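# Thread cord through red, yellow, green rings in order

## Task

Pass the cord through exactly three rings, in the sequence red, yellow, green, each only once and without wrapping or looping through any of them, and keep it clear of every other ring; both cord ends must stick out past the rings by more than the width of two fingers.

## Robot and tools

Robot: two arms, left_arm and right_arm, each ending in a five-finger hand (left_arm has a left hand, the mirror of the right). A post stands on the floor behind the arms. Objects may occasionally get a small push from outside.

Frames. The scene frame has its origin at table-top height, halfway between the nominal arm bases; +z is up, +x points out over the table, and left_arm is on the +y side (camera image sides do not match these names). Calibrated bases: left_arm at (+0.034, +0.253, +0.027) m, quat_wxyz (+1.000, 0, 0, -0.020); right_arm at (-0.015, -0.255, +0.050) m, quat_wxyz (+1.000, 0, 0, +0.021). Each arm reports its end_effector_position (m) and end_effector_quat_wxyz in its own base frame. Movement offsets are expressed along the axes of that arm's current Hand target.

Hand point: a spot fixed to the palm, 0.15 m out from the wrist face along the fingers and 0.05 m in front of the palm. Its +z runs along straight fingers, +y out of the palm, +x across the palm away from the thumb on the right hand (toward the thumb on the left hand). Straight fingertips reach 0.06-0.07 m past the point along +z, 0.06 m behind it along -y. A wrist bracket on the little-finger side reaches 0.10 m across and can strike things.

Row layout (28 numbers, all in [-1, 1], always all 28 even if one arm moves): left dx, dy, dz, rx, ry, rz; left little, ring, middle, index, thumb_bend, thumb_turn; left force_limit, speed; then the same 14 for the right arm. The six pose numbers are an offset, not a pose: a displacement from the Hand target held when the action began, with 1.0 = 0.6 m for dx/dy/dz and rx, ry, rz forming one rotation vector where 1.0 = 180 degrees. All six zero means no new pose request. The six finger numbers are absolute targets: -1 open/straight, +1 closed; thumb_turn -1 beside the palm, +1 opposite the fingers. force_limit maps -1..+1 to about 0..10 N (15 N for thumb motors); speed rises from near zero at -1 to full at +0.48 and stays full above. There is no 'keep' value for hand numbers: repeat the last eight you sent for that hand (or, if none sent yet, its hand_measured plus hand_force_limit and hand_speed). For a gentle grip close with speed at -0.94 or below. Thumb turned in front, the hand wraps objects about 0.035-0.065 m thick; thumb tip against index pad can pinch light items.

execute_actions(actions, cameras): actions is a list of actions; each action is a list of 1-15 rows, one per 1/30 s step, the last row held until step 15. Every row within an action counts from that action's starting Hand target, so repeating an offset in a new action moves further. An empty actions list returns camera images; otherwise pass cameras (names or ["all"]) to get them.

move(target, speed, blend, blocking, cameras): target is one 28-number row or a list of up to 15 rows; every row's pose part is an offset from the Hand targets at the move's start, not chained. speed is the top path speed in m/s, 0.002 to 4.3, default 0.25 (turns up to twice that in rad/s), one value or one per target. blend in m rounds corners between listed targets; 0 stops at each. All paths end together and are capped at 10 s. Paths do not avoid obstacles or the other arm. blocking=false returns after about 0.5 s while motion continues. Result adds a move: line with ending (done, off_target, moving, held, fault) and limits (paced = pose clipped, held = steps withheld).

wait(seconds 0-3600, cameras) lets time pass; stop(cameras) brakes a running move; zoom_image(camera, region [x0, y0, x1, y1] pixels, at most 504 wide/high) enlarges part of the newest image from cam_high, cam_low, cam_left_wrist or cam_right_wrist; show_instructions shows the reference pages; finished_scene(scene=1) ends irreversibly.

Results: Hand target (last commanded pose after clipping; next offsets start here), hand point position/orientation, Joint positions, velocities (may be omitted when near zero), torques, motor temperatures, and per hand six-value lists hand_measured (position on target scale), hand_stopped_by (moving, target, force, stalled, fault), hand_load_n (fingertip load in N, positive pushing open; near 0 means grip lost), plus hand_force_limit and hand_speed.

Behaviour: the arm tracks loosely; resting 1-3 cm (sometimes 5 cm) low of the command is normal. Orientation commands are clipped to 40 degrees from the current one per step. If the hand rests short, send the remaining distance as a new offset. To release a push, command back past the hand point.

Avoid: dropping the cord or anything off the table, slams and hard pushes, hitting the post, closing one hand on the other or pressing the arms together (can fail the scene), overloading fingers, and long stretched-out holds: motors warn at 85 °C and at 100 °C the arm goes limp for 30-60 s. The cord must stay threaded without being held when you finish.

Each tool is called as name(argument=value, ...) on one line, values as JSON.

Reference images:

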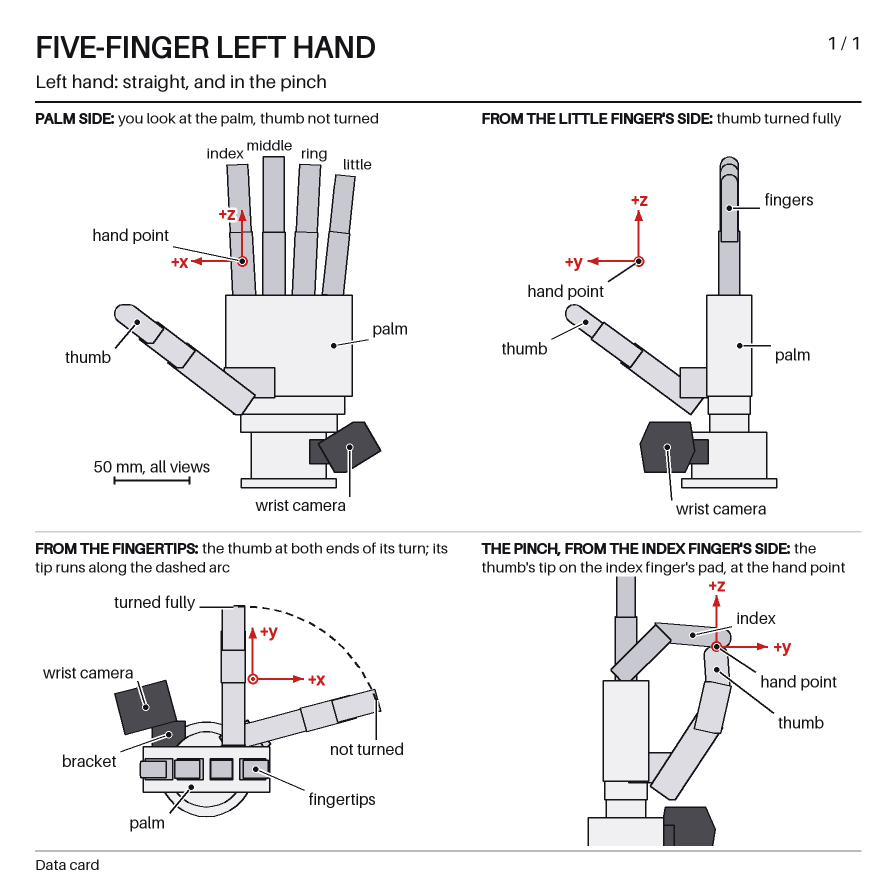

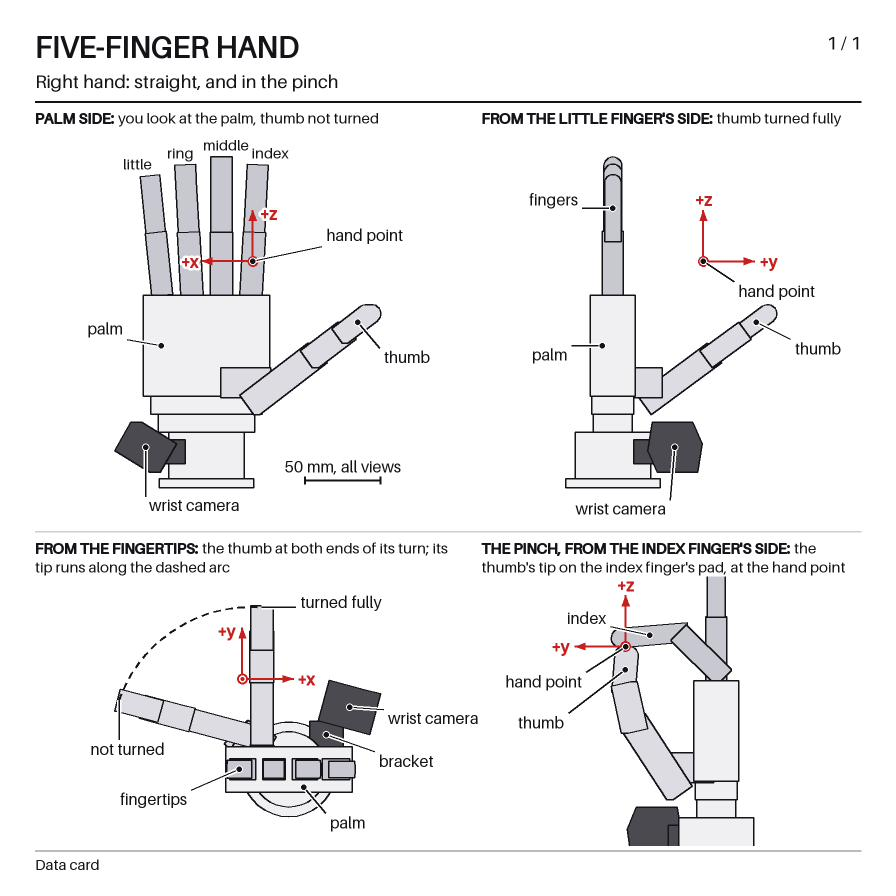

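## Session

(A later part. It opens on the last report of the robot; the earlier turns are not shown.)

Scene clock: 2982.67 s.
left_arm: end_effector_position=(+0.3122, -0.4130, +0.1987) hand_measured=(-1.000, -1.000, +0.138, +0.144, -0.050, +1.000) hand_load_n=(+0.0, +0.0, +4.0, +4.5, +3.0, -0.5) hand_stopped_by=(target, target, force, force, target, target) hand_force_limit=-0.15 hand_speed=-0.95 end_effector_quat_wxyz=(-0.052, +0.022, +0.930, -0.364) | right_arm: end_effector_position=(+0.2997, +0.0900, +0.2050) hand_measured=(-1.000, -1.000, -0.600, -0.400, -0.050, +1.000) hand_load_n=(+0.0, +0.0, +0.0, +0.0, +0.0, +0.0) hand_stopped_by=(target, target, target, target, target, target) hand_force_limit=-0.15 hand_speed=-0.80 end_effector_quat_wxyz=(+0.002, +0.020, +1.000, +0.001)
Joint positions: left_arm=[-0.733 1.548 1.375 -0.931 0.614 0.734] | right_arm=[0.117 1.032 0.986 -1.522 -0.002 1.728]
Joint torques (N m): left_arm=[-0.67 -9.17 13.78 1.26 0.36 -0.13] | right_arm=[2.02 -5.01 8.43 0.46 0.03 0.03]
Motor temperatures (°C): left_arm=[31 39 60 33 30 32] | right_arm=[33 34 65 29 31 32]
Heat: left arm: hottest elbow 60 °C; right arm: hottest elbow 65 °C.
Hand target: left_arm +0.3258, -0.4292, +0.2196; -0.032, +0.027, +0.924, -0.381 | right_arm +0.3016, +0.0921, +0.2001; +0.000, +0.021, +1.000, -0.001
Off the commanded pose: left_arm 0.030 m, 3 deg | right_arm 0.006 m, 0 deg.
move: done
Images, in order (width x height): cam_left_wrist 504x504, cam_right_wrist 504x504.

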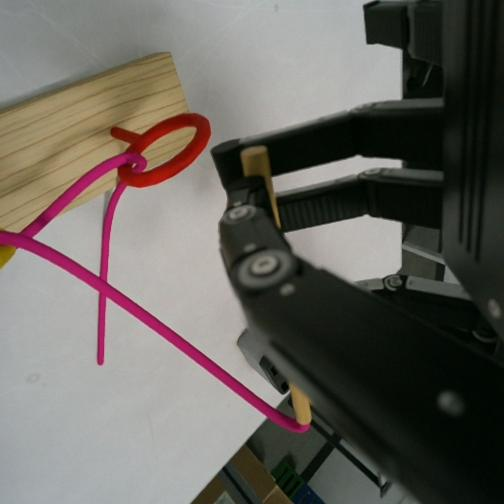

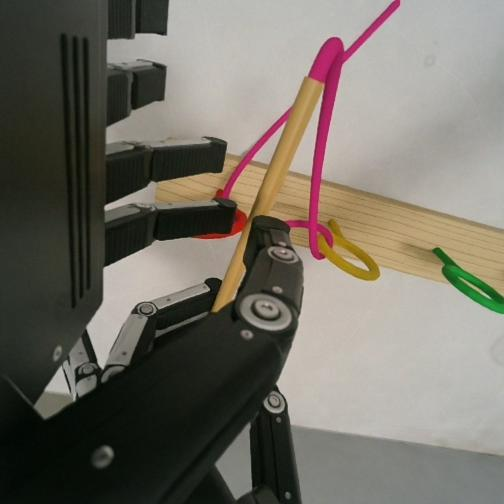

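move(target=[0,0,0,0,0,0,-1,-1,0.55,0.65,-0.05,1,-0.15,-0.95,0.0012,-0.0008,0.0388,0,0,0,-1,-1,-0.6,-0.4,-0.05,1,-0.15,-0.8], speed=0.05, cameras=["cam_right_wrist","cam_left_wrist"])

zoom_image(camera="cam_right_wrist", region=[180, 160, 340, 320])

Scene clock: 2991.00 s.
left_arm: end_effector_position=(+0.3122, -0.4130, +0.1987) hand_measured=(-1.000, -1.000, +0.138, +0.144, -0.050, +1.000) hand_load_n=(+0.0, +0.0, +4.5, +4.5, +3.0, -0.5) hand_stopped_by=(target, target, force, force, target, target) hand_force_limit=-0.15 hand_speed=-0.95 end_effector_quat_wxyz=(-0.052, +0.022, +0.930, -0.364) | right_arm: end_effector_position=(+0.2993, +0.0899, +0.1818) hand_measured=(-1.000, -1.000, -0.600, -0.400, -0.050, +1.000) hand_load_n=(+0.0, +0.0, +0.0, +0.0, +0.0, +0.0) hand_stopped_by=(target, target, target, target, target, target) hand_force_limit=-0.15 hand_speed=-0.80 end_effector_quat_wxyz=(+0.002, +0.021, +1.000, +0.001)
Joint positions: left_arm=[-0.733 1.548 1.375 -0.931 0.614 0.734] | right_arm=[0.117 1.035 0.927 -1.459 -0.002 1.729]
Joint torques (N m): left_arm=[-0.62 -9.11 13.78 1.26 0.37 -0.14] | right_arm=[1.2 -5.01 8.57 0.38 0.03 0.08]
Motor temperatures (°C): left_arm=[31 39 60 33 30 32] | right_arm=[33 34 65 29 31 32]
Heat: left arm: hottest elbow 60 °C; right arm: hottest elbow 65 °C.
Hand target: left_arm +0.3258, -0.4292, +0.2196; -0.032, +0.027, +0.924, -0.381 | right_arm +0.3008, +0.0916, +0.1767; -0.001, +0.021, +1.000, -0.001
Off the commanded pose: left_arm 0.030 m, 3 deg | right_arm 0.005 m, 0 deg.
move: done
Images, in order (width x height): cam_left_wrist 504x504, cam_right_wrist 504x504.

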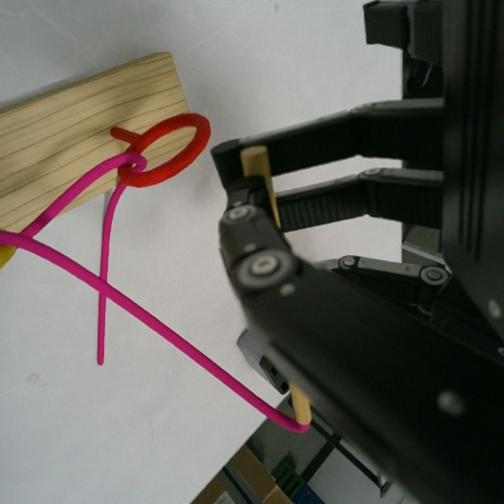

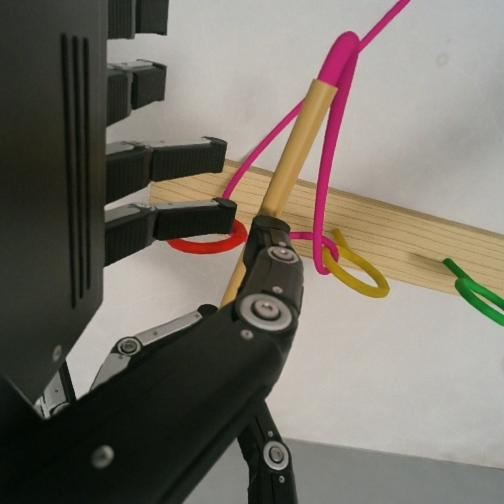

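Scaled by 3.150.

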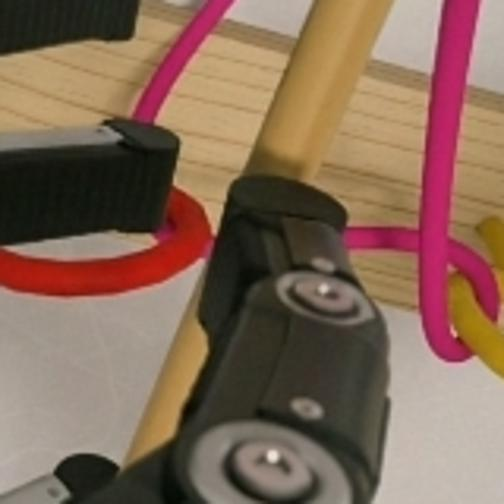

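zoom_image(camera="cam_right_wrist", region=[240, 0, 400, 160])

Scaled by 3.150.

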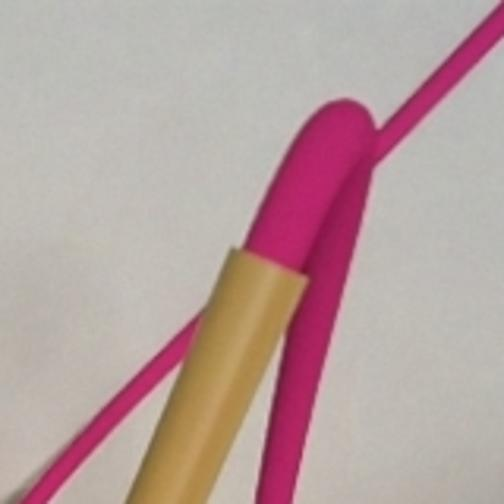

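move(target=[0,0,0,0,0,0,-1,-1,0.55,0.65,-0.05,1,-0.15,-0.95,0,-0.011,0.001,0,0,0,-1,-1,-0.6,-0.4,-0.05,1,-0.15,-0.8], speed=0.05, cameras=["cam_right_wrist"])

zoom_image(camera="cam_right_wrist", region=[180, 160, 340, 320])

Scene clock: 3001.97 s.
left_arm: end_effector_position=(+0.3122, -0.4130, +0.1987) hand_measured=(-1.000, -1.000, +0.138, +0.144, -0.050, +1.000) hand_load_n=(+0.0, +0.0, +4.0, +4.5, +3.0, -0.5) hand_stopped_by=(target, target, force, force, target, target) hand_force_limit=-0.15 hand_speed=-0.95 end_effector_quat_wxyz=(-0.052, +0.022, +0.930, -0.364) | right_arm: end_effector_position=(+0.2989, +0.0877, +0.1806) hand_measured=(-1.000, -1.000, -0.600, -0.400, -0.050, +1.000) hand_load_n=(+0.0, +0.0, +0.0, +0.0, +0.0, +0.0) hand_stopped_by=(target, target, target, target, target, target) hand_force_limit=-0.15 hand_speed=-0.80 end_effector_quat_wxyz=(+0.001, +0.022, +1.000, +0.001)
Joint positions: left_arm=[-0.733 1.548 1.375 -0.931 0.614 0.734] | right_arm=[0.109 1.035 0.924 -1.458 -0.002 1.724]
Joint torques (N m): left_arm=[-0.73 -9.05 13.76 1.22 0.37 -0.13] | right_arm=[-0.09 -4.84 8.43 0.36 0.01 -0.17]
Motor temperatures (°C): left_arm=[31 39 60 33 30 32] | right_arm=[33 34 64 29 31 32]
Heat: left arm: hottest elbow 60 °C; right arm: hottest elbow 64 °C.
Hand target: left_arm +0.3258, -0.4292, +0.2196; -0.032, +0.027, +0.924, -0.381 | right_arm +0.3006, +0.0850, +0.1762; +0.000, +0.021, +1.000, -0.001
Off the commanded pose: left_arm 0.030 m, 3 deg | right_arm 0.005 m, 0 deg.
move: done

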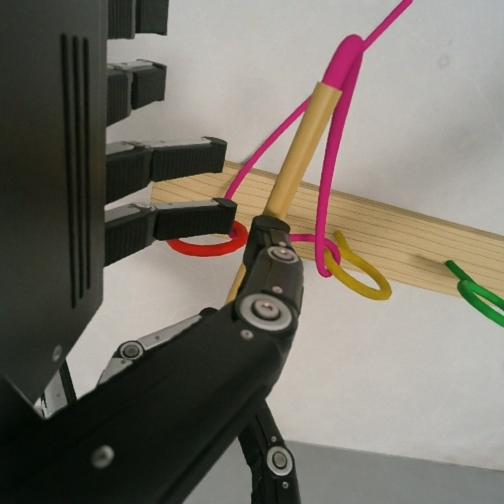

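Scaled by 3.150.

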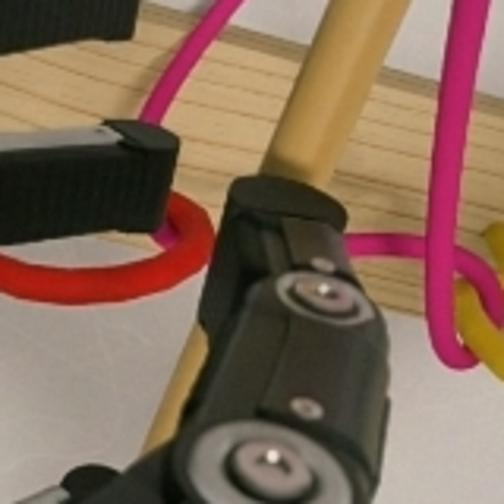

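move(target=[0,0,0,0,0,0,-1,-1,0.55,0.65,-0.05,1,-0.15,-0.95,0,0,0,0,0,0,-1,-1,-0.05,0.0,-0.05,1,-0.3,-0.85], speed=0.05, cameras=["cam_right_wrist","cam_left_wrist"])

zoom_image(camera="cam_right_wrist", region=[180, 160, 340, 320])

Scene clock: 3007.40 s.
left_arm: end_effector_position=(+0.3127, -0.4138, +0.2003) hand_measured=(-1.000, -1.000, +0.138, +0.144, -0.050, +1.000) hand_load_n=(+0.0, +0.0, +4.5, +4.0, +3.0, -0.5) hand_stopped_by=(target, target, force, force, target, target) hand_force_limit=-0.15 hand_speed=-0.95 end_effector_quat_wxyz=(-0.052, +0.020, +0.929, -0.365) | right_arm: end_effector_position=(+0.2989, +0.0865, +0.1795) hand_measured=(-1.000, -1.000, -0.050, +0.000, -0.050, +1.000) hand_load_n=(+0.0, -0.5, +0.0, +1.0, +0.0, +0.0) hand_stopped_by=(target, target, target, target, target, target) hand_force_limit=-0.30 hand_speed=-0.85 end_effector_quat_wxyz=(+0.001, +0.023, +1.000, -0.001)
Joint positions: left_arm=[-0.733 1.548 1.379 -0.931 0.614 0.729] | right_arm=[0.107 1.035 0.922 -1.456 0.001 1.723]
Joint torques (N m): left_arm=[-0.62 -9 13.53 1.24 0.37 -0.09] | right_arm=[0.15 -4.89 8.44 0.46 -0.14 -0.19]
Motor temperatures (°C): left_arm=[31 39 60 33 30 32] | right_arm=[33 34 64 29 31 32]
Heat: left arm: hottest elbow 60 °C; right arm: hottest elbow 64 °C.
Hand target: left_arm +0.3258, -0.4293, +0.2196; -0.032, +0.027, +0.924, -0.381 | right_arm +0.3006, +0.0850, +0.1763; +0.000, +0.021, +1.000, +0.000
Off the commanded pose: left_arm 0.028 m, 3 deg | right_arm 0.004 m, 0 deg.
move: done
Images, in order (width x height): cam_left_wrist 504x504, cam_right_wrist 504x504.

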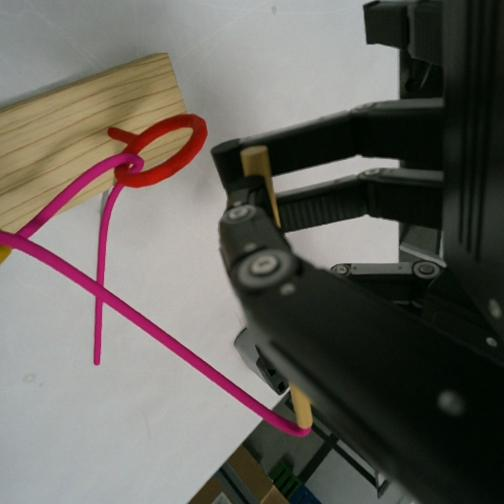

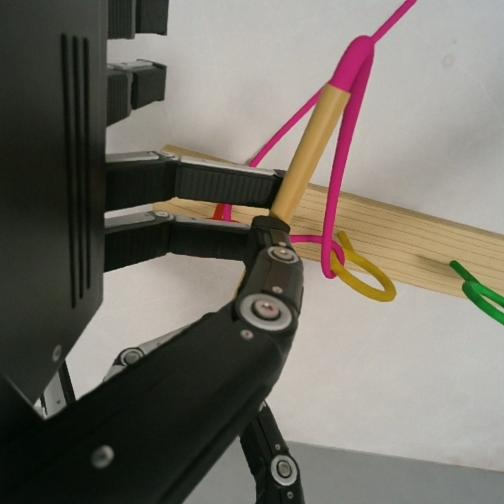

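Scaled by 3.150.

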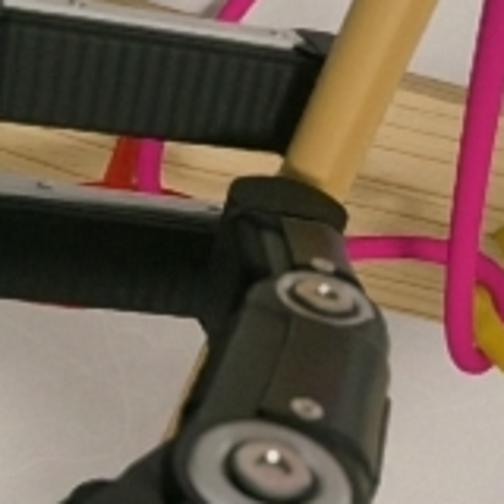

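zoom_image(camera="cam_right_wrist", region=[260, 20, 420, 180])

Scaled by 3.150.

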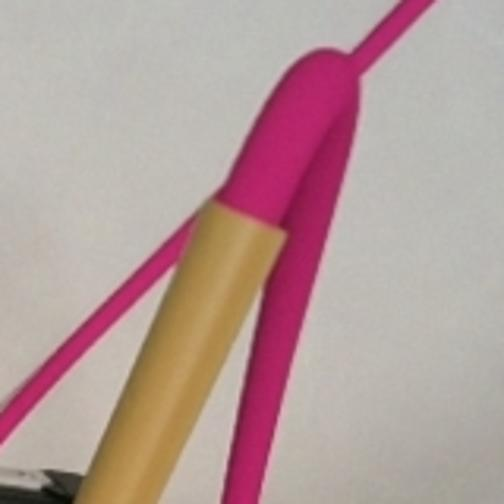

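move(target=[0,0,0,0,0,0,-1,-1,0.55,0.65,-0.05,1,-0.15,-0.95,0,0,0.005,0,0,0,-1,-1,-0.05,0.0,-0.05,1,-0.3,-0.85], speed=0.05, cameras=["cam_right_wrist"])

Scene clock: 3023.80 s.
left_arm: end_effector_position=(+0.3127, -0.4138, +0.2003) hand_measured=(-1.000, -1.000, +0.138, +0.144, -0.050, +1.000) hand_load_n=(+0.0, +0.0, +4.0, +4.0, +3.0, -0.5) hand_stopped_by=(target, target, force, force, target, target) hand_force_limit=-0.15 hand_speed=-0.95 end_effector_quat_wxyz=(-0.052, +0.020, +0.929, -0.365) | right_arm: end_effector_position=(+0.2991, +0.0865, +0.1778) hand_measured=(-1.000, -1.000, -0.050, +0.000, -0.050, +1.000) hand_load_n=(+0.0, +0.0, +0.0, +0.0, +0.0, +0.0) hand_stopped_by=(target, target, target, target, target, target) hand_force_limit=-0.30 hand_speed=-0.85 end_effector_quat_wxyz=(+0.001, +0.023, +1.000, +0.000)
Joint positions: left_arm=[-0.733 1.548 1.379 -0.931 0.614 0.729] | right_arm=[0.107 1.035 0.917 -1.45 0.001 1.723]
Joint torques (N m): left_arm=[-0.62 -9.05 13.5 1.29 0.38 -0.09] | right_arm=[-0.15 -4.89 8.54 0.4 -0.11 -0.17]
Motor temperatures (°C): left_arm=[31 39 61 33 30 32] | right_arm=[32 34 62 29 31 32]
Heat: left arm: hottest elbow 61 °C; right arm: hottest elbow 62 °C.
Hand target: left_arm +0.3257, -0.4293, +0.2197; -0.032, +0.027, +0.924, -0.381 | right_arm +0.3005, +0.0849, +0.1732; +0.000, +0.021, +1.000, -0.001
Off the commanded pose: left_arm 0.028 m, 3 deg | right_arm 0.005 m, 0 deg.
move: done

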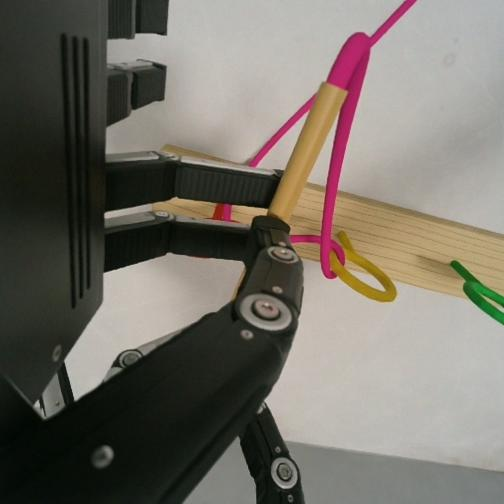

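move(target=[0,0,0,0,0,0,-1,-1,0.55,0.65,-0.05,1,-0.15,-0.95,0,0,0,0,0,0,-1,-1,0.5,0.5,-0.05,1,-0.3,-0.94], speed=0.05, cameras=["cam_right_wrist"])

zoom_image(camera="cam_right_wrist", region=[180, 160, 340, 320])

Scene clock: 3027.93 s.
left_arm: end_effector_position=(+0.3125, -0.4138, +0.2004) hand_measured=(-1.000, -1.000, +0.138, +0.144, -0.050, +1.000) hand_load_n=(+0.0, +0.0, +5.0, +3.5, +3.0, -1.0) hand_stopped_by=(target, target, force, force, target, target) hand_force_limit=-0.15 hand_speed=-0.95 end_effector_quat_wxyz=(-0.052, +0.018, +0.929, -0.365) | right_arm: end_effector_position=(+0.2987, +0.0862, +0.1753) hand_measured=(-1.000, -1.000, +0.124, +0.088, -0.050, +1.000) hand_load_n=(+0.0, +0.0, +3.5, +2.5, +0.0, -0.5) hand_stopped_by=(target, target, force, force, target, target) hand_force_limit=-0.30 hand_speed=-0.94 end_effector_quat_wxyz=(-0.001, +0.023, +1.000, -0.001)
Joint positions: left_arm=[-0.733 1.548 1.379 -0.931 0.614 0.726] | right_arm=[0.107 1.038 0.913 -1.448 0.002 1.723]
Joint torques (N m): left_arm=[-0.67 -9.11 13.49 1.25 0.37 -0.05] | right_arm=[-0.15 -5.13 8.73 0.57 -0.16 -0.18]
Motor temperatures (°C): left_arm=[31 39 61 33 30 32] | right_arm=[32 34 63 29 31 32]
Heat: left arm: hottest elbow 61 °C; right arm: hottest elbow 63 °C.
Hand target: left_arm +0.3257, -0.4293, +0.2197; -0.033, +0.027, +0.924, -0.381 | right_arm +0.3005, +0.0850, +0.1732; -0.001, +0.021, +1.000, -0.001
Off the commanded pose: left_arm 0.028 m, 3 deg | right_arm 0.003 m, 0 deg.
move: done

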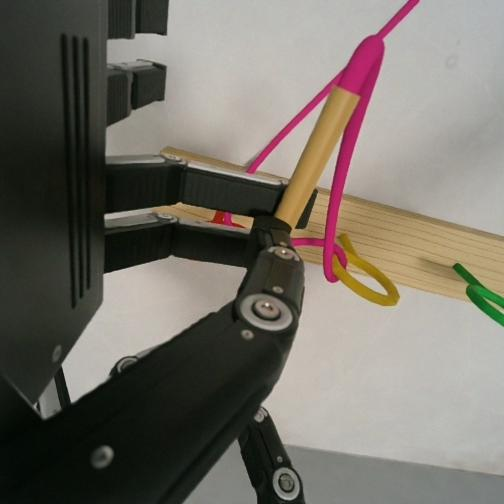

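Scaled by 3.150.

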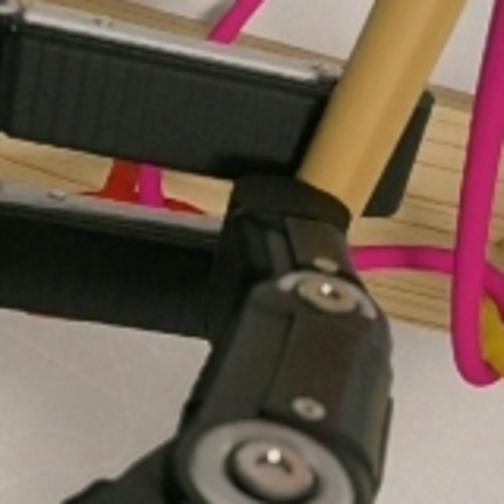

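move(target=[0,0,0,0,0,0,-1,-1,0.55,0.65,-0.05,1,-0.15,-0.95,0,0,0,0,0,0,-1,-1,0.56,0.62,-0.05,1,-0.15,-0.95], speed=0.05, cameras=["cam_right_wrist","cam_left_wrist"])

zoom_image(camera="cam_right_wrist", region=[180, 160, 340, 320])

Scene clock: 3031.97 s.
left_arm: end_effector_position=(+0.3125, -0.4138, +0.2004) hand_measured=(-1.000, -1.000, +0.138, +0.144, -0.050, +1.000) hand_load_n=(+0.0, +0.0, +4.5, +3.0, +3.0, -1.0) hand_stopped_by=(target, target, force, force, target, target) hand_force_limit=-0.15 hand_speed=-0.95 end_effector_quat_wxyz=(-0.052, +0.018, +0.929, -0.365) | right_arm: end_effector_position=(+0.2987, +0.0862, +0.1752) hand_measured=(-1.000, -1.000, +0.126, +0.096, -0.050, +1.000) hand_load_n=(+0.0, +0.0, +4.5, +4.5, +0.0, +0.0) hand_stopped_by=(target, target, force, force, target, target) hand_force_limit=-0.15 hand_speed=-0.95 end_effector_quat_wxyz=(-0.001, +0.023, +1.000, -0.001)
Joint positions: left_arm=[-0.733 1.548 1.379 -0.931 0.614 0.726] | right_arm=[0.107 1.039 0.913 -1.448 0.002 1.723]
Joint torques (N m): left_arm=[-0.67 -9 13.53 1.21 0.36 -0.06] | right_arm=[0.62 -5.19 8.73 0.5 -0.13 -0.19]
Motor temperatures (°C): left_arm=[31 39 61 33 30 32] | right_arm=[32 34 63 29 31 32]
Heat: left arm: hottest elbow 61 °C; right arm: hottest elbow 63 °C.
Hand target: left_arm +0.3257, -0.4293, +0.2197; -0.033, +0.027, +0.924, -0.381 | right_arm +0.3005, +0.0850, +0.1732; -0.001, +0.021, +1.000, -0.001
Off the commanded pose: left_arm 0.028 m, 3 deg | right_arm 0.003 m, 0 deg.
move: done
Images, in order (width x height): cam_left_wrist 504x504, cam_right_wrist 504x504.

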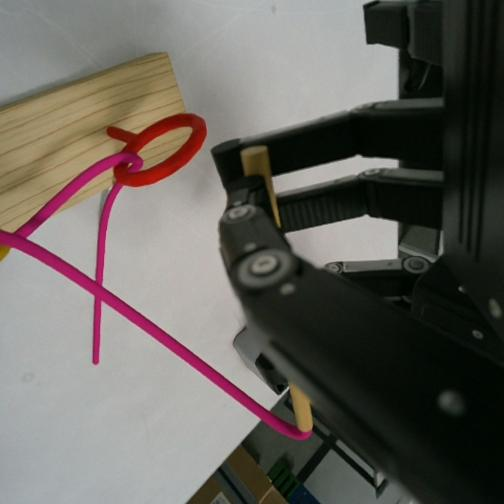

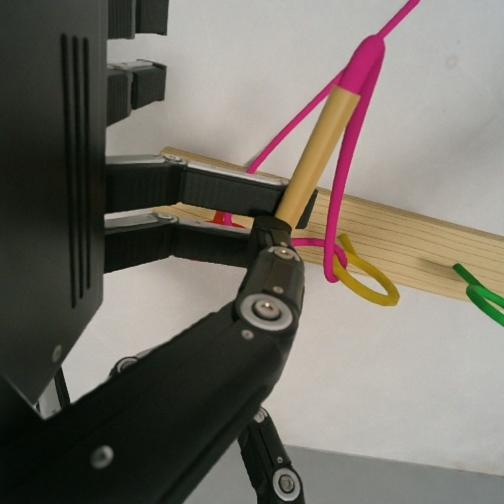

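Scaled by 3.150.

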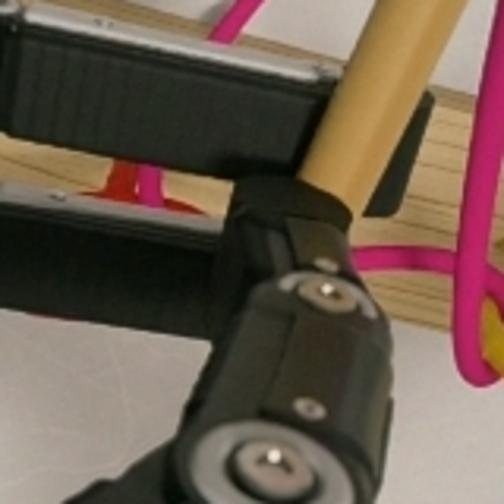

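zoom_image(camera="cam_right_wrist", region=[280, 40, 400, 160])

zoom_image(camera="cam_right_wrist", region=[230, 170, 350, 290])

Scaled by 4.200.

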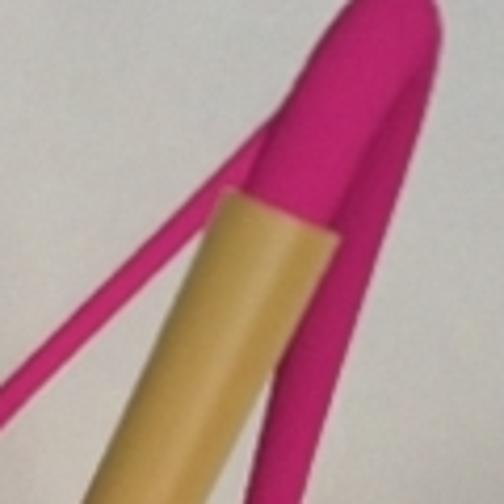

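Scaled by 4.200.

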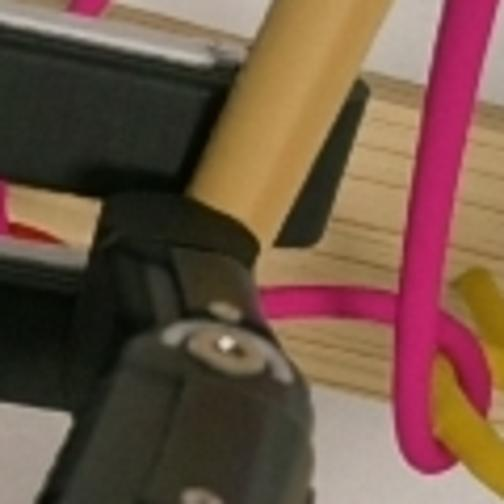

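move(target=[0,0,0,0,0,0,-1,-1,0.08,0.08,-0.05,1,-0.15,-0.94,0,0,0,0,0,0,-1,-1,0.56,0.62,-0.05,1,-0.15,-0.95], speed=0.05, cameras=["cam_right_wrist","cam_left_wrist"])

zoom_image(camera="cam_right_wrist", region=[180, 60, 380, 260])

Scene clock: 3062.27 s.
left_arm: end_effector_position=(+0.3125, -0.4138, +0.2004) hand_measured=(-1.000, -1.000, +0.080, +0.080, -0.050, +1.000) hand_load_n=(+0.0, +0.0, +0.0, +0.0, +0.0, +0.0) hand_stopped_by=(target, target, target, target, target, target) hand_force_limit=-0.15 hand_speed=-0.94 end_effector_quat_wxyz=(-0.052, +0.018, +0.929, -0.365) | right_arm: end_effector_position=(+0.2988, +0.0860, +0.1751) hand_measured=(-1.000, -1.000, +0.126, +0.096, -0.050, +1.000) hand_load_n=(+0.0, +0.0, +3.0, +2.5, +0.5, +0.5) hand_stopped_by=(target, target, force, force, target, target) hand_force_limit=-0.15 hand_speed=-0.95 end_effector_quat_wxyz=(-0.001, +0.023, +1.000, -0.002)
Joint positions: left_arm=[-0.733 1.548 1.379 -0.931 0.614 0.726] | right_arm=[0.106 1.039 0.913 -1.448 0.003 1.723]
Joint torques (N m): left_arm=[-0.73 -9 13.52 1.25 0.37 -0.06] | right_arm=[-0.79 -4.42 8.77 0.28 -0.15 -0.19]
Motor temperatures (°C): left_arm=[31 39 61 33 30 32] | right_arm=[32 34 64 29 31 32]
Heat: left arm: hottest elbow 61 °C; right arm: hottest elbow 64 °C.
Hand target: left_arm +0.3257, -0.4293, +0.2197; -0.033, +0.027, +0.924, -0.381 | right_arm +0.3005, +0.0850, +0.1732; -0.001, +0.021, +1.000, -0.001
Off the commanded pose: left_arm 0.028 m, 3 deg | right_arm 0.003 m, 0 deg.
move: done
Images, in order (width x height): cam_left_wrist 504x504, cam_right_wrist 504x504.

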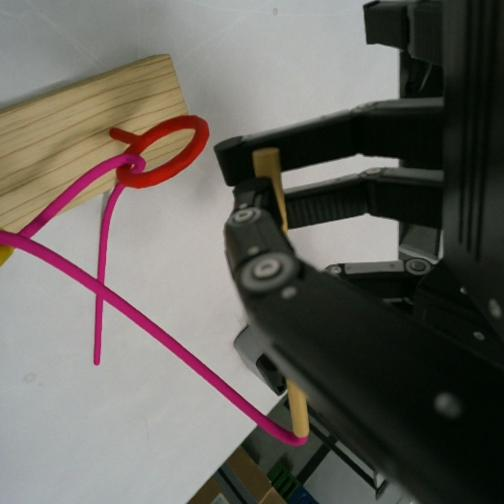

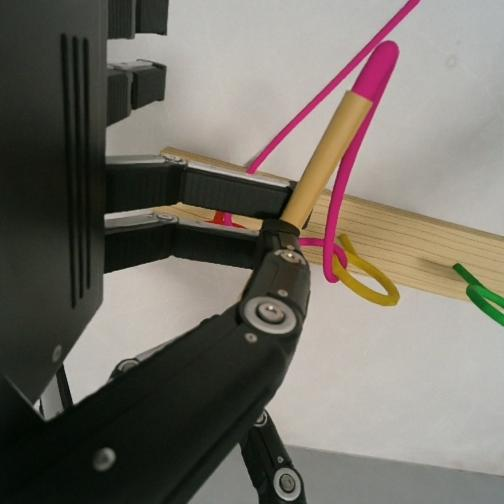

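Scaled by 2.520.

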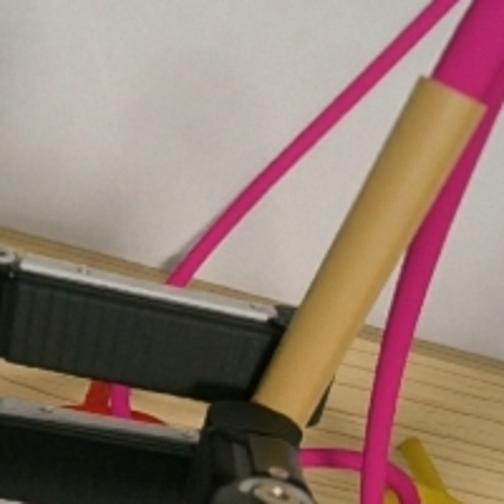

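move(target=[0,0,0,0,0,0,-1,-1,0.08,0.08,-0.05,1,-0.15,-0.94,0,0,0,0,0,0,-1,-1,0.6,0.68,-0.05,1,-0.1,-0.95], speed=0.05, cameras=["cam_right_wrist","cam_left_wrist"])

zoom_image(camera="cam_right_wrist", region=[180, 60, 380, 260])

Scene clock: 3066.47 s.
left_arm: end_effector_position=(+0.3125, -0.4138, +0.2004) hand_measured=(-1.000, -1.000, +0.080, +0.080, -0.050, +1.000) hand_load_n=(+0.0, +0.0, +0.0, +0.0, +0.0, +0.0) hand_stopped_by=(target, target, target, target, target, target) hand_force_limit=-0.15 hand_speed=-0.94 end_effector_quat_wxyz=(-0.052, +0.018, +0.929, -0.365) | right_arm: end_effector_position=(+0.2988, +0.0860, +0.1751) hand_measured=(-1.000, -1.000, +0.134, +0.104, -0.050, +1.000) hand_load_n=(+0.0, -0.5, +5.0, +4.5, +1.0, +0.5) hand_stopped_by=(target, target, force, force, target, target) hand_force_limit=-0.10 hand_speed=-0.95 end_effector_quat_wxyz=(-0.001, +0.023, +1.000, -0.002)
Joint positions: left_arm=[-0.733 1.548 1.379 -0.931 0.614 0.726] | right_arm=[0.106 1.039 0.913 -1.448 0.003 1.723]
Joint torques (N m): left_arm=[-0.79 -9 13.55 1.29 0.38 -0.06] | right_arm=[0.09 -5.19 8.69 0.39 -0.18 -0.16]
Motor temperatures (°C): left_arm=[31 39 61 33 30 32] | right_arm=[32 34 64 29 31 32]
Heat: left arm: hottest elbow 61 °C; right arm: hottest elbow 64 °C.
Hand target: left_arm +0.3257, -0.4293, +0.2197; -0.033, +0.027, +0.924, -0.381 | right_arm +0.3005, +0.0850, +0.1732; -0.001, +0.021, +1.000, -0.001
Off the commanded pose: left_arm 0.028 m, 3 deg | right_arm 0.003 m, 0 deg.
move: done
Images, in order (width x height): cam_left_wrist 504x504, cam_right_wrist 504x504.

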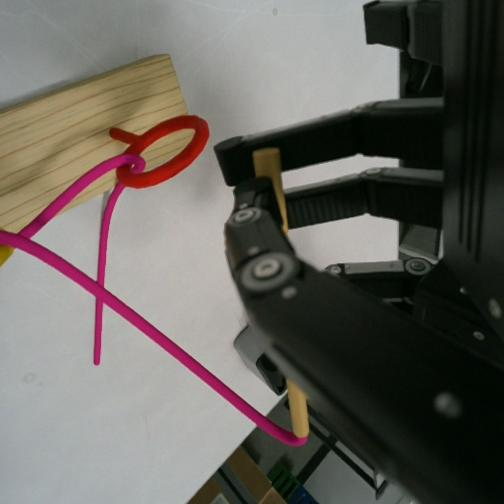

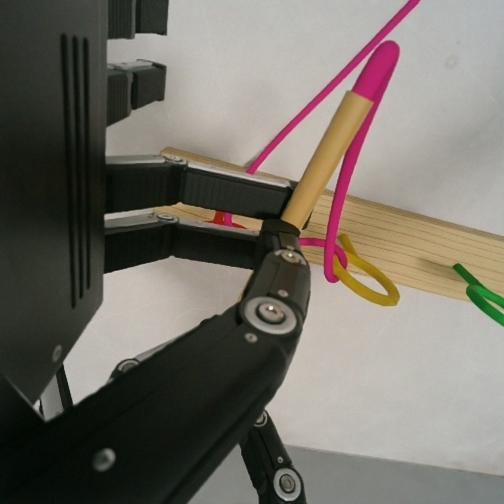

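Scaled by 2.520.

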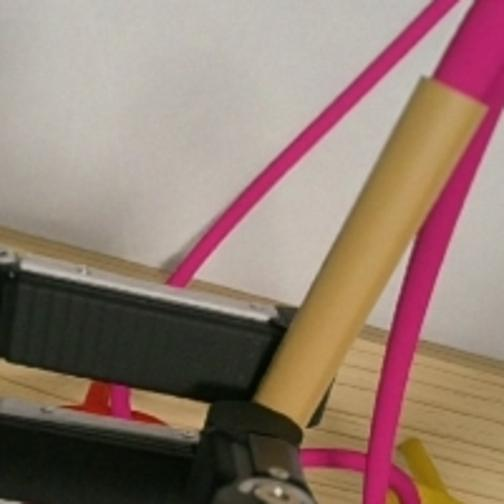

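move(target=[[0,0,0,0,0,0,-1,-1,0.0,0.0,-0.05,1,-0.15,-0.85,0,0,0,0,0,0,-1,-1,0.6,0.68,-0.05,1,-0.1,-0.95],[0,0,0,0,0,0,-1,-1,-0.6,-0.6,-0.05,1,-0.15,-0.8,0,0,0,0,0,0,-1,-1,0.6,0.68,-0.05,1,-0.1,-0.95]], speed=0.05, cameras=["cam_right_wrist","cam_left_wrist"])

Scene clock: 3073.80 s.
left_arm: end_effector_position=(+0.3125, -0.4138, +0.2004) hand_measured=(-1.000, -1.000, -0.600, -0.600, -0.050, +1.000) hand_load_n=(+0.0, +0.0, +0.0, +0.0, +0.0, +0.0) hand_stopped_by=(target, target, target, target, target, target) hand_force_limit=-0.15 hand_speed=-0.80 end_effector_quat_wxyz=(-0.052, +0.018, +0.929, -0.365) | right_arm: end_effector_position=(+0.2988, +0.0860, +0.1751) hand_measured=(-1.000, -1.000, +0.134, +0.104, -0.050, +1.000) hand_load_n=(+0.0, +0.0, +5.0, +4.5, +1.0, +0.5) hand_stopped_by=(target, target, force, force, target, target) hand_force_limit=-0.10 hand_speed=-0.95 end_effector_quat_wxyz=(-0.001, +0.023, +1.000, -0.002)
Joint positions: left_arm=[-0.733 1.548 1.379 -0.931 0.614 0.726] | right_arm=[0.106 1.039 0.913 -1.448 0.003 1.723]
Joint torques (N m): left_arm=[-0.67 -9.11 13.56 1.25 0.38 -0.05] | right_arm=[0.32 -5.07 8.51 0.29 -0.14 -0.14]
Motor temperatures (°C): left_arm=[31 39 61 33 30 32] | right_arm=[32 34 64 29 31 32]
Heat: left arm: hottest elbow 61 °C; right arm: hottest elbow 64 °C.
Hand target: left_arm +0.3257, -0.4293, +0.2197; -0.033, +0.027, +0.924, -0.381 | right_arm +0.3005, +0.0850, +0.1732; -0.001, +0.021, +1.000, -0.001
Off the commanded pose: left_arm 0.028 m, 3 deg | right_arm 0.003 m, 0 deg.
move: done; target 2's new numbers were sent with left_arm's hand 0.028 m and 3 deg from that target
Images, in order (width x height): cam_left_wrist 504x504, cam_right_wrist 504x504.

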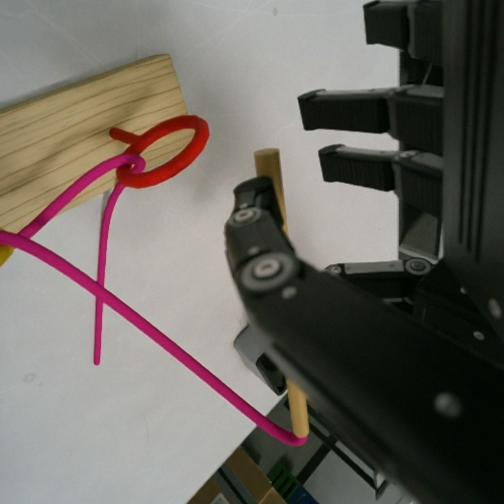

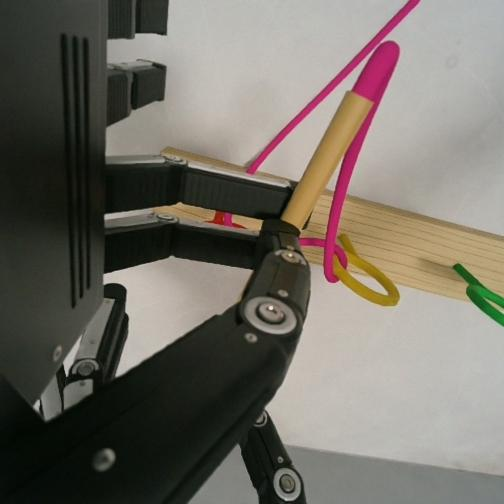

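move(target=[0,0,-0.167,0,0,0,-1,-1,-0.6,-0.6,-0.05,1,-0.15,-0.8,0,0,0,0,0,0,-1,-1,0.6,0.68,-0.05,1,-0.1,-0.95], speed=0.1, cameras=["all"])

Scene clock: 3080.90 s.
left_arm: end_effector_position=(+0.3231, -0.3548, +0.2597) hand_measured=(-1.000, -1.000, -0.600, -0.600, -0.050, +1.000) hand_load_n=(+0.0, +0.0, +0.0, +0.0, +0.0, +0.0) hand_stopped_by=(target, target, target, target, target, target) hand_force_limit=-0.15 hand_speed=-0.80 end_effector_quat_wxyz=(-0.059, +0.013, +0.930, -0.362) | right_arm: end_effector_position=(+0.2988, +0.0860, +0.1751) hand_measured=(-1.000, -1.000, +0.134, +0.104, -0.050, +1.000) hand_load_n=(+0.0, +0.0, +6.0, +2.5, +1.0, +0.0) hand_stopped_by=(target, target, force, force, target, target) hand_force_limit=-0.10 hand_speed=-0.95 end_effector_quat_wxyz=(-0.001, +0.023, +1.000, -0.002)
Joint positions: left_arm=[-0.621 1.481 1.465 -1.173 0.664 0.845] | right_arm=[0.106 1.039 0.913 -1.448 0.003 1.723]
Joint torques (N m): left_arm=[0.26 -9.88 13.79 0.31 0.74 0.08] | right_arm=[0.38 -4.72 8.77 0.23 -0.2 -0.18]
Motor temperatures (°C): left_arm=[31 39 62 33 30 32] | right_arm=[32 34 64 29 31 32]
Heat: left arm: hottest elbow 62 °C; right arm: hottest elbow 64 °C.
Hand target: left_arm +0.3337, -0.3589, +0.2904; -0.033, +0.027, +0.924, -0.381 | right_arm +0.3005, +0.0850, +0.1732; -0.001, +0.021, +1.000, -0.001
Off the commanded pose: left_arm 0.033 m, 4 deg | right_arm 0.003 m, 0 deg.
move: off_target (left_arm)

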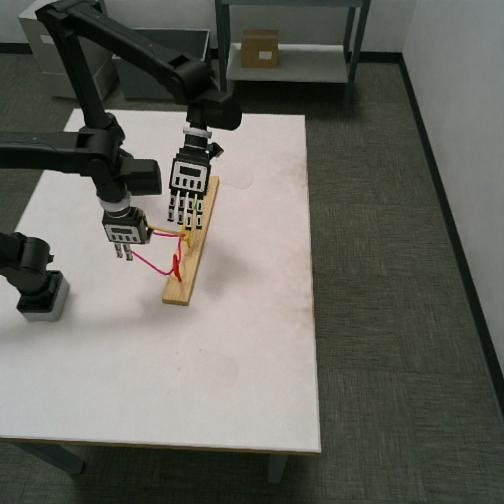

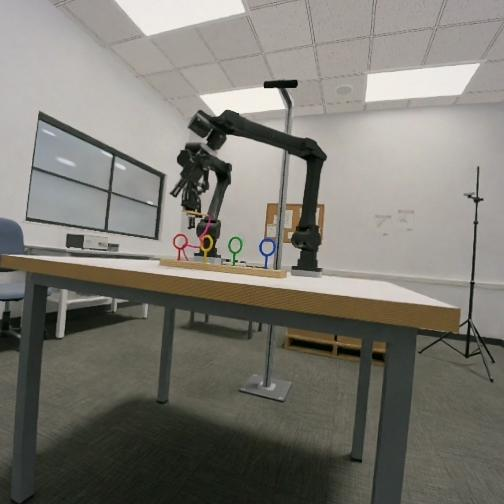

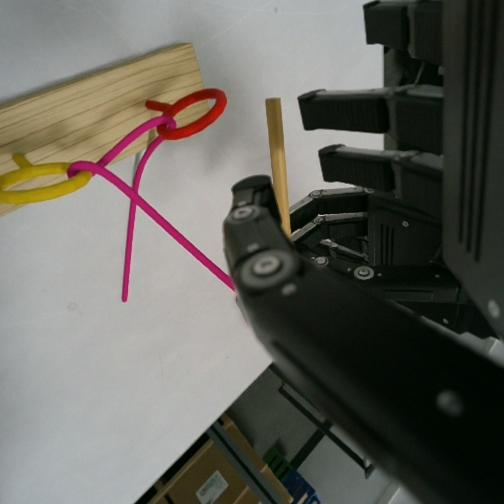

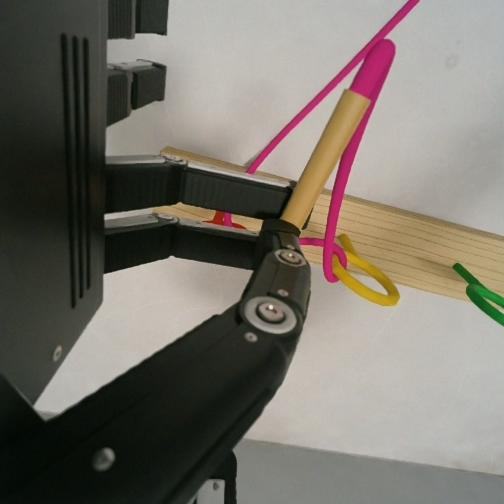

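move(target=[-0.079,0.2825,-0.286,0,0,0,-1,-1,-0.6,-0.6,-0.05,1,-0.15,-0.8,0,0,0,0,0,0,-1,-1,0.6,0.76,-0.05,1,-0.1,-0.95], speed=0.15, cameras=["all"])

Scene clock: 3095.40 s.
left_arm: end_effector_position=(+0.3873, -0.1213, +0.2753) hand_measured=(-1.000, -1.000, -0.600, -0.600, -0.050, +1.000) hand_load_n=(+0.0, +0.0, +0.0, +0.0, +0.0, +0.0) hand_stopped_by=(target, target, target, target, target, target) hand_force_limit=-0.15 hand_speed=-0.80 end_effector_quat_wxyz=(-0.051, +0.016, +0.924, -0.378) | right_arm: end_effector_position=(+0.2988, +0.0860, +0.1751) hand_measured=(-1.000, -1.000, +0.134, +0.122, -0.050, +1.000) hand_load_n=(+0.0, +0.0, +6.5, +5.0, +1.5, +0.5) hand_stopped_by=(target, target, force, force, target, target) hand_force_limit=-0.10 hand_speed=-0.95 end_effector_quat_wxyz=(-0.001, +0.023, +1.000, -0.002)
Joint positions: left_arm=[-0.07 1.505 1.54 -1.687 0.778 1.568] | right_arm=[0.106 1.039 0.913 -1.448 0.003 1.723]
Joint torques (N m): left_arm=[-0.09 -7.94 12.78 -0.46 0.86 0.1] | right_arm=[0.67 -4.19 8.83 0.42 -0.21 -0.13]
Motor temperatures (°C): left_arm=[31 39 62 33 30 32] | right_arm=[32 34 64 29 31 32]
Heat: left arm: hottest elbow 62 °C; right arm: hottest elbow 64 °C.
Hand target: left_arm +0.3993, -0.1219, +0.2904; -0.032, +0.027, +0.924, -0.381 | right_arm +0.3005, +0.0850, +0.1732; -0.001, +0.021, +1.000, -0.001
Off the commanded pose: left_arm 0.019 m, 3 deg | right_arm 0.003 m, 0 deg.
joint sent to its limit (left arm) — joint 4 (wrist pitch), lower limit. The joint targets still meet the commanded pose.
move: off_target (left_arm)

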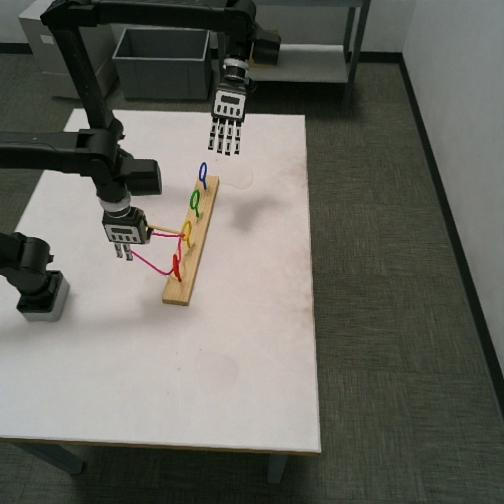

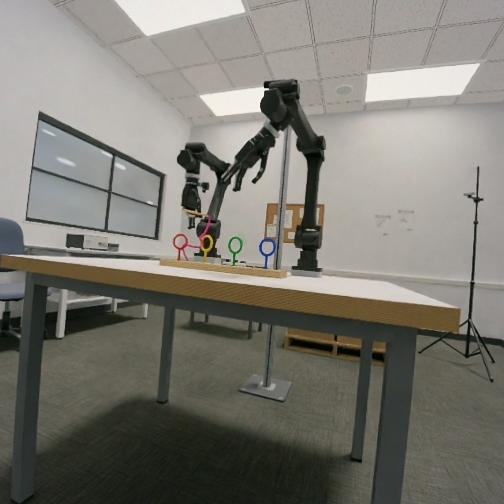

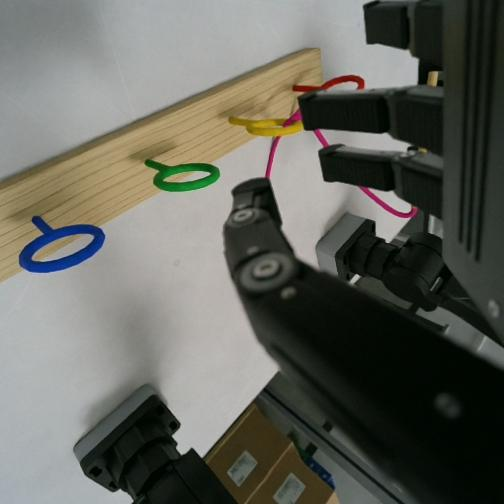

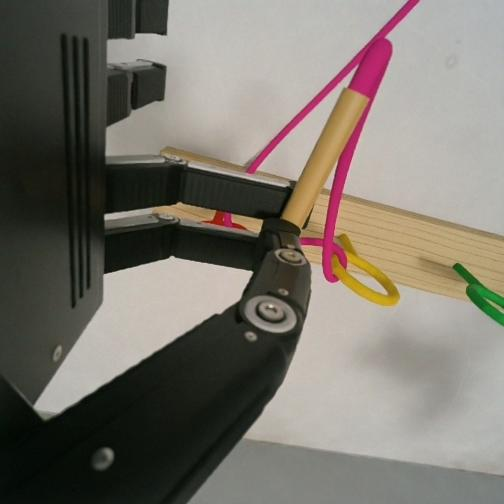

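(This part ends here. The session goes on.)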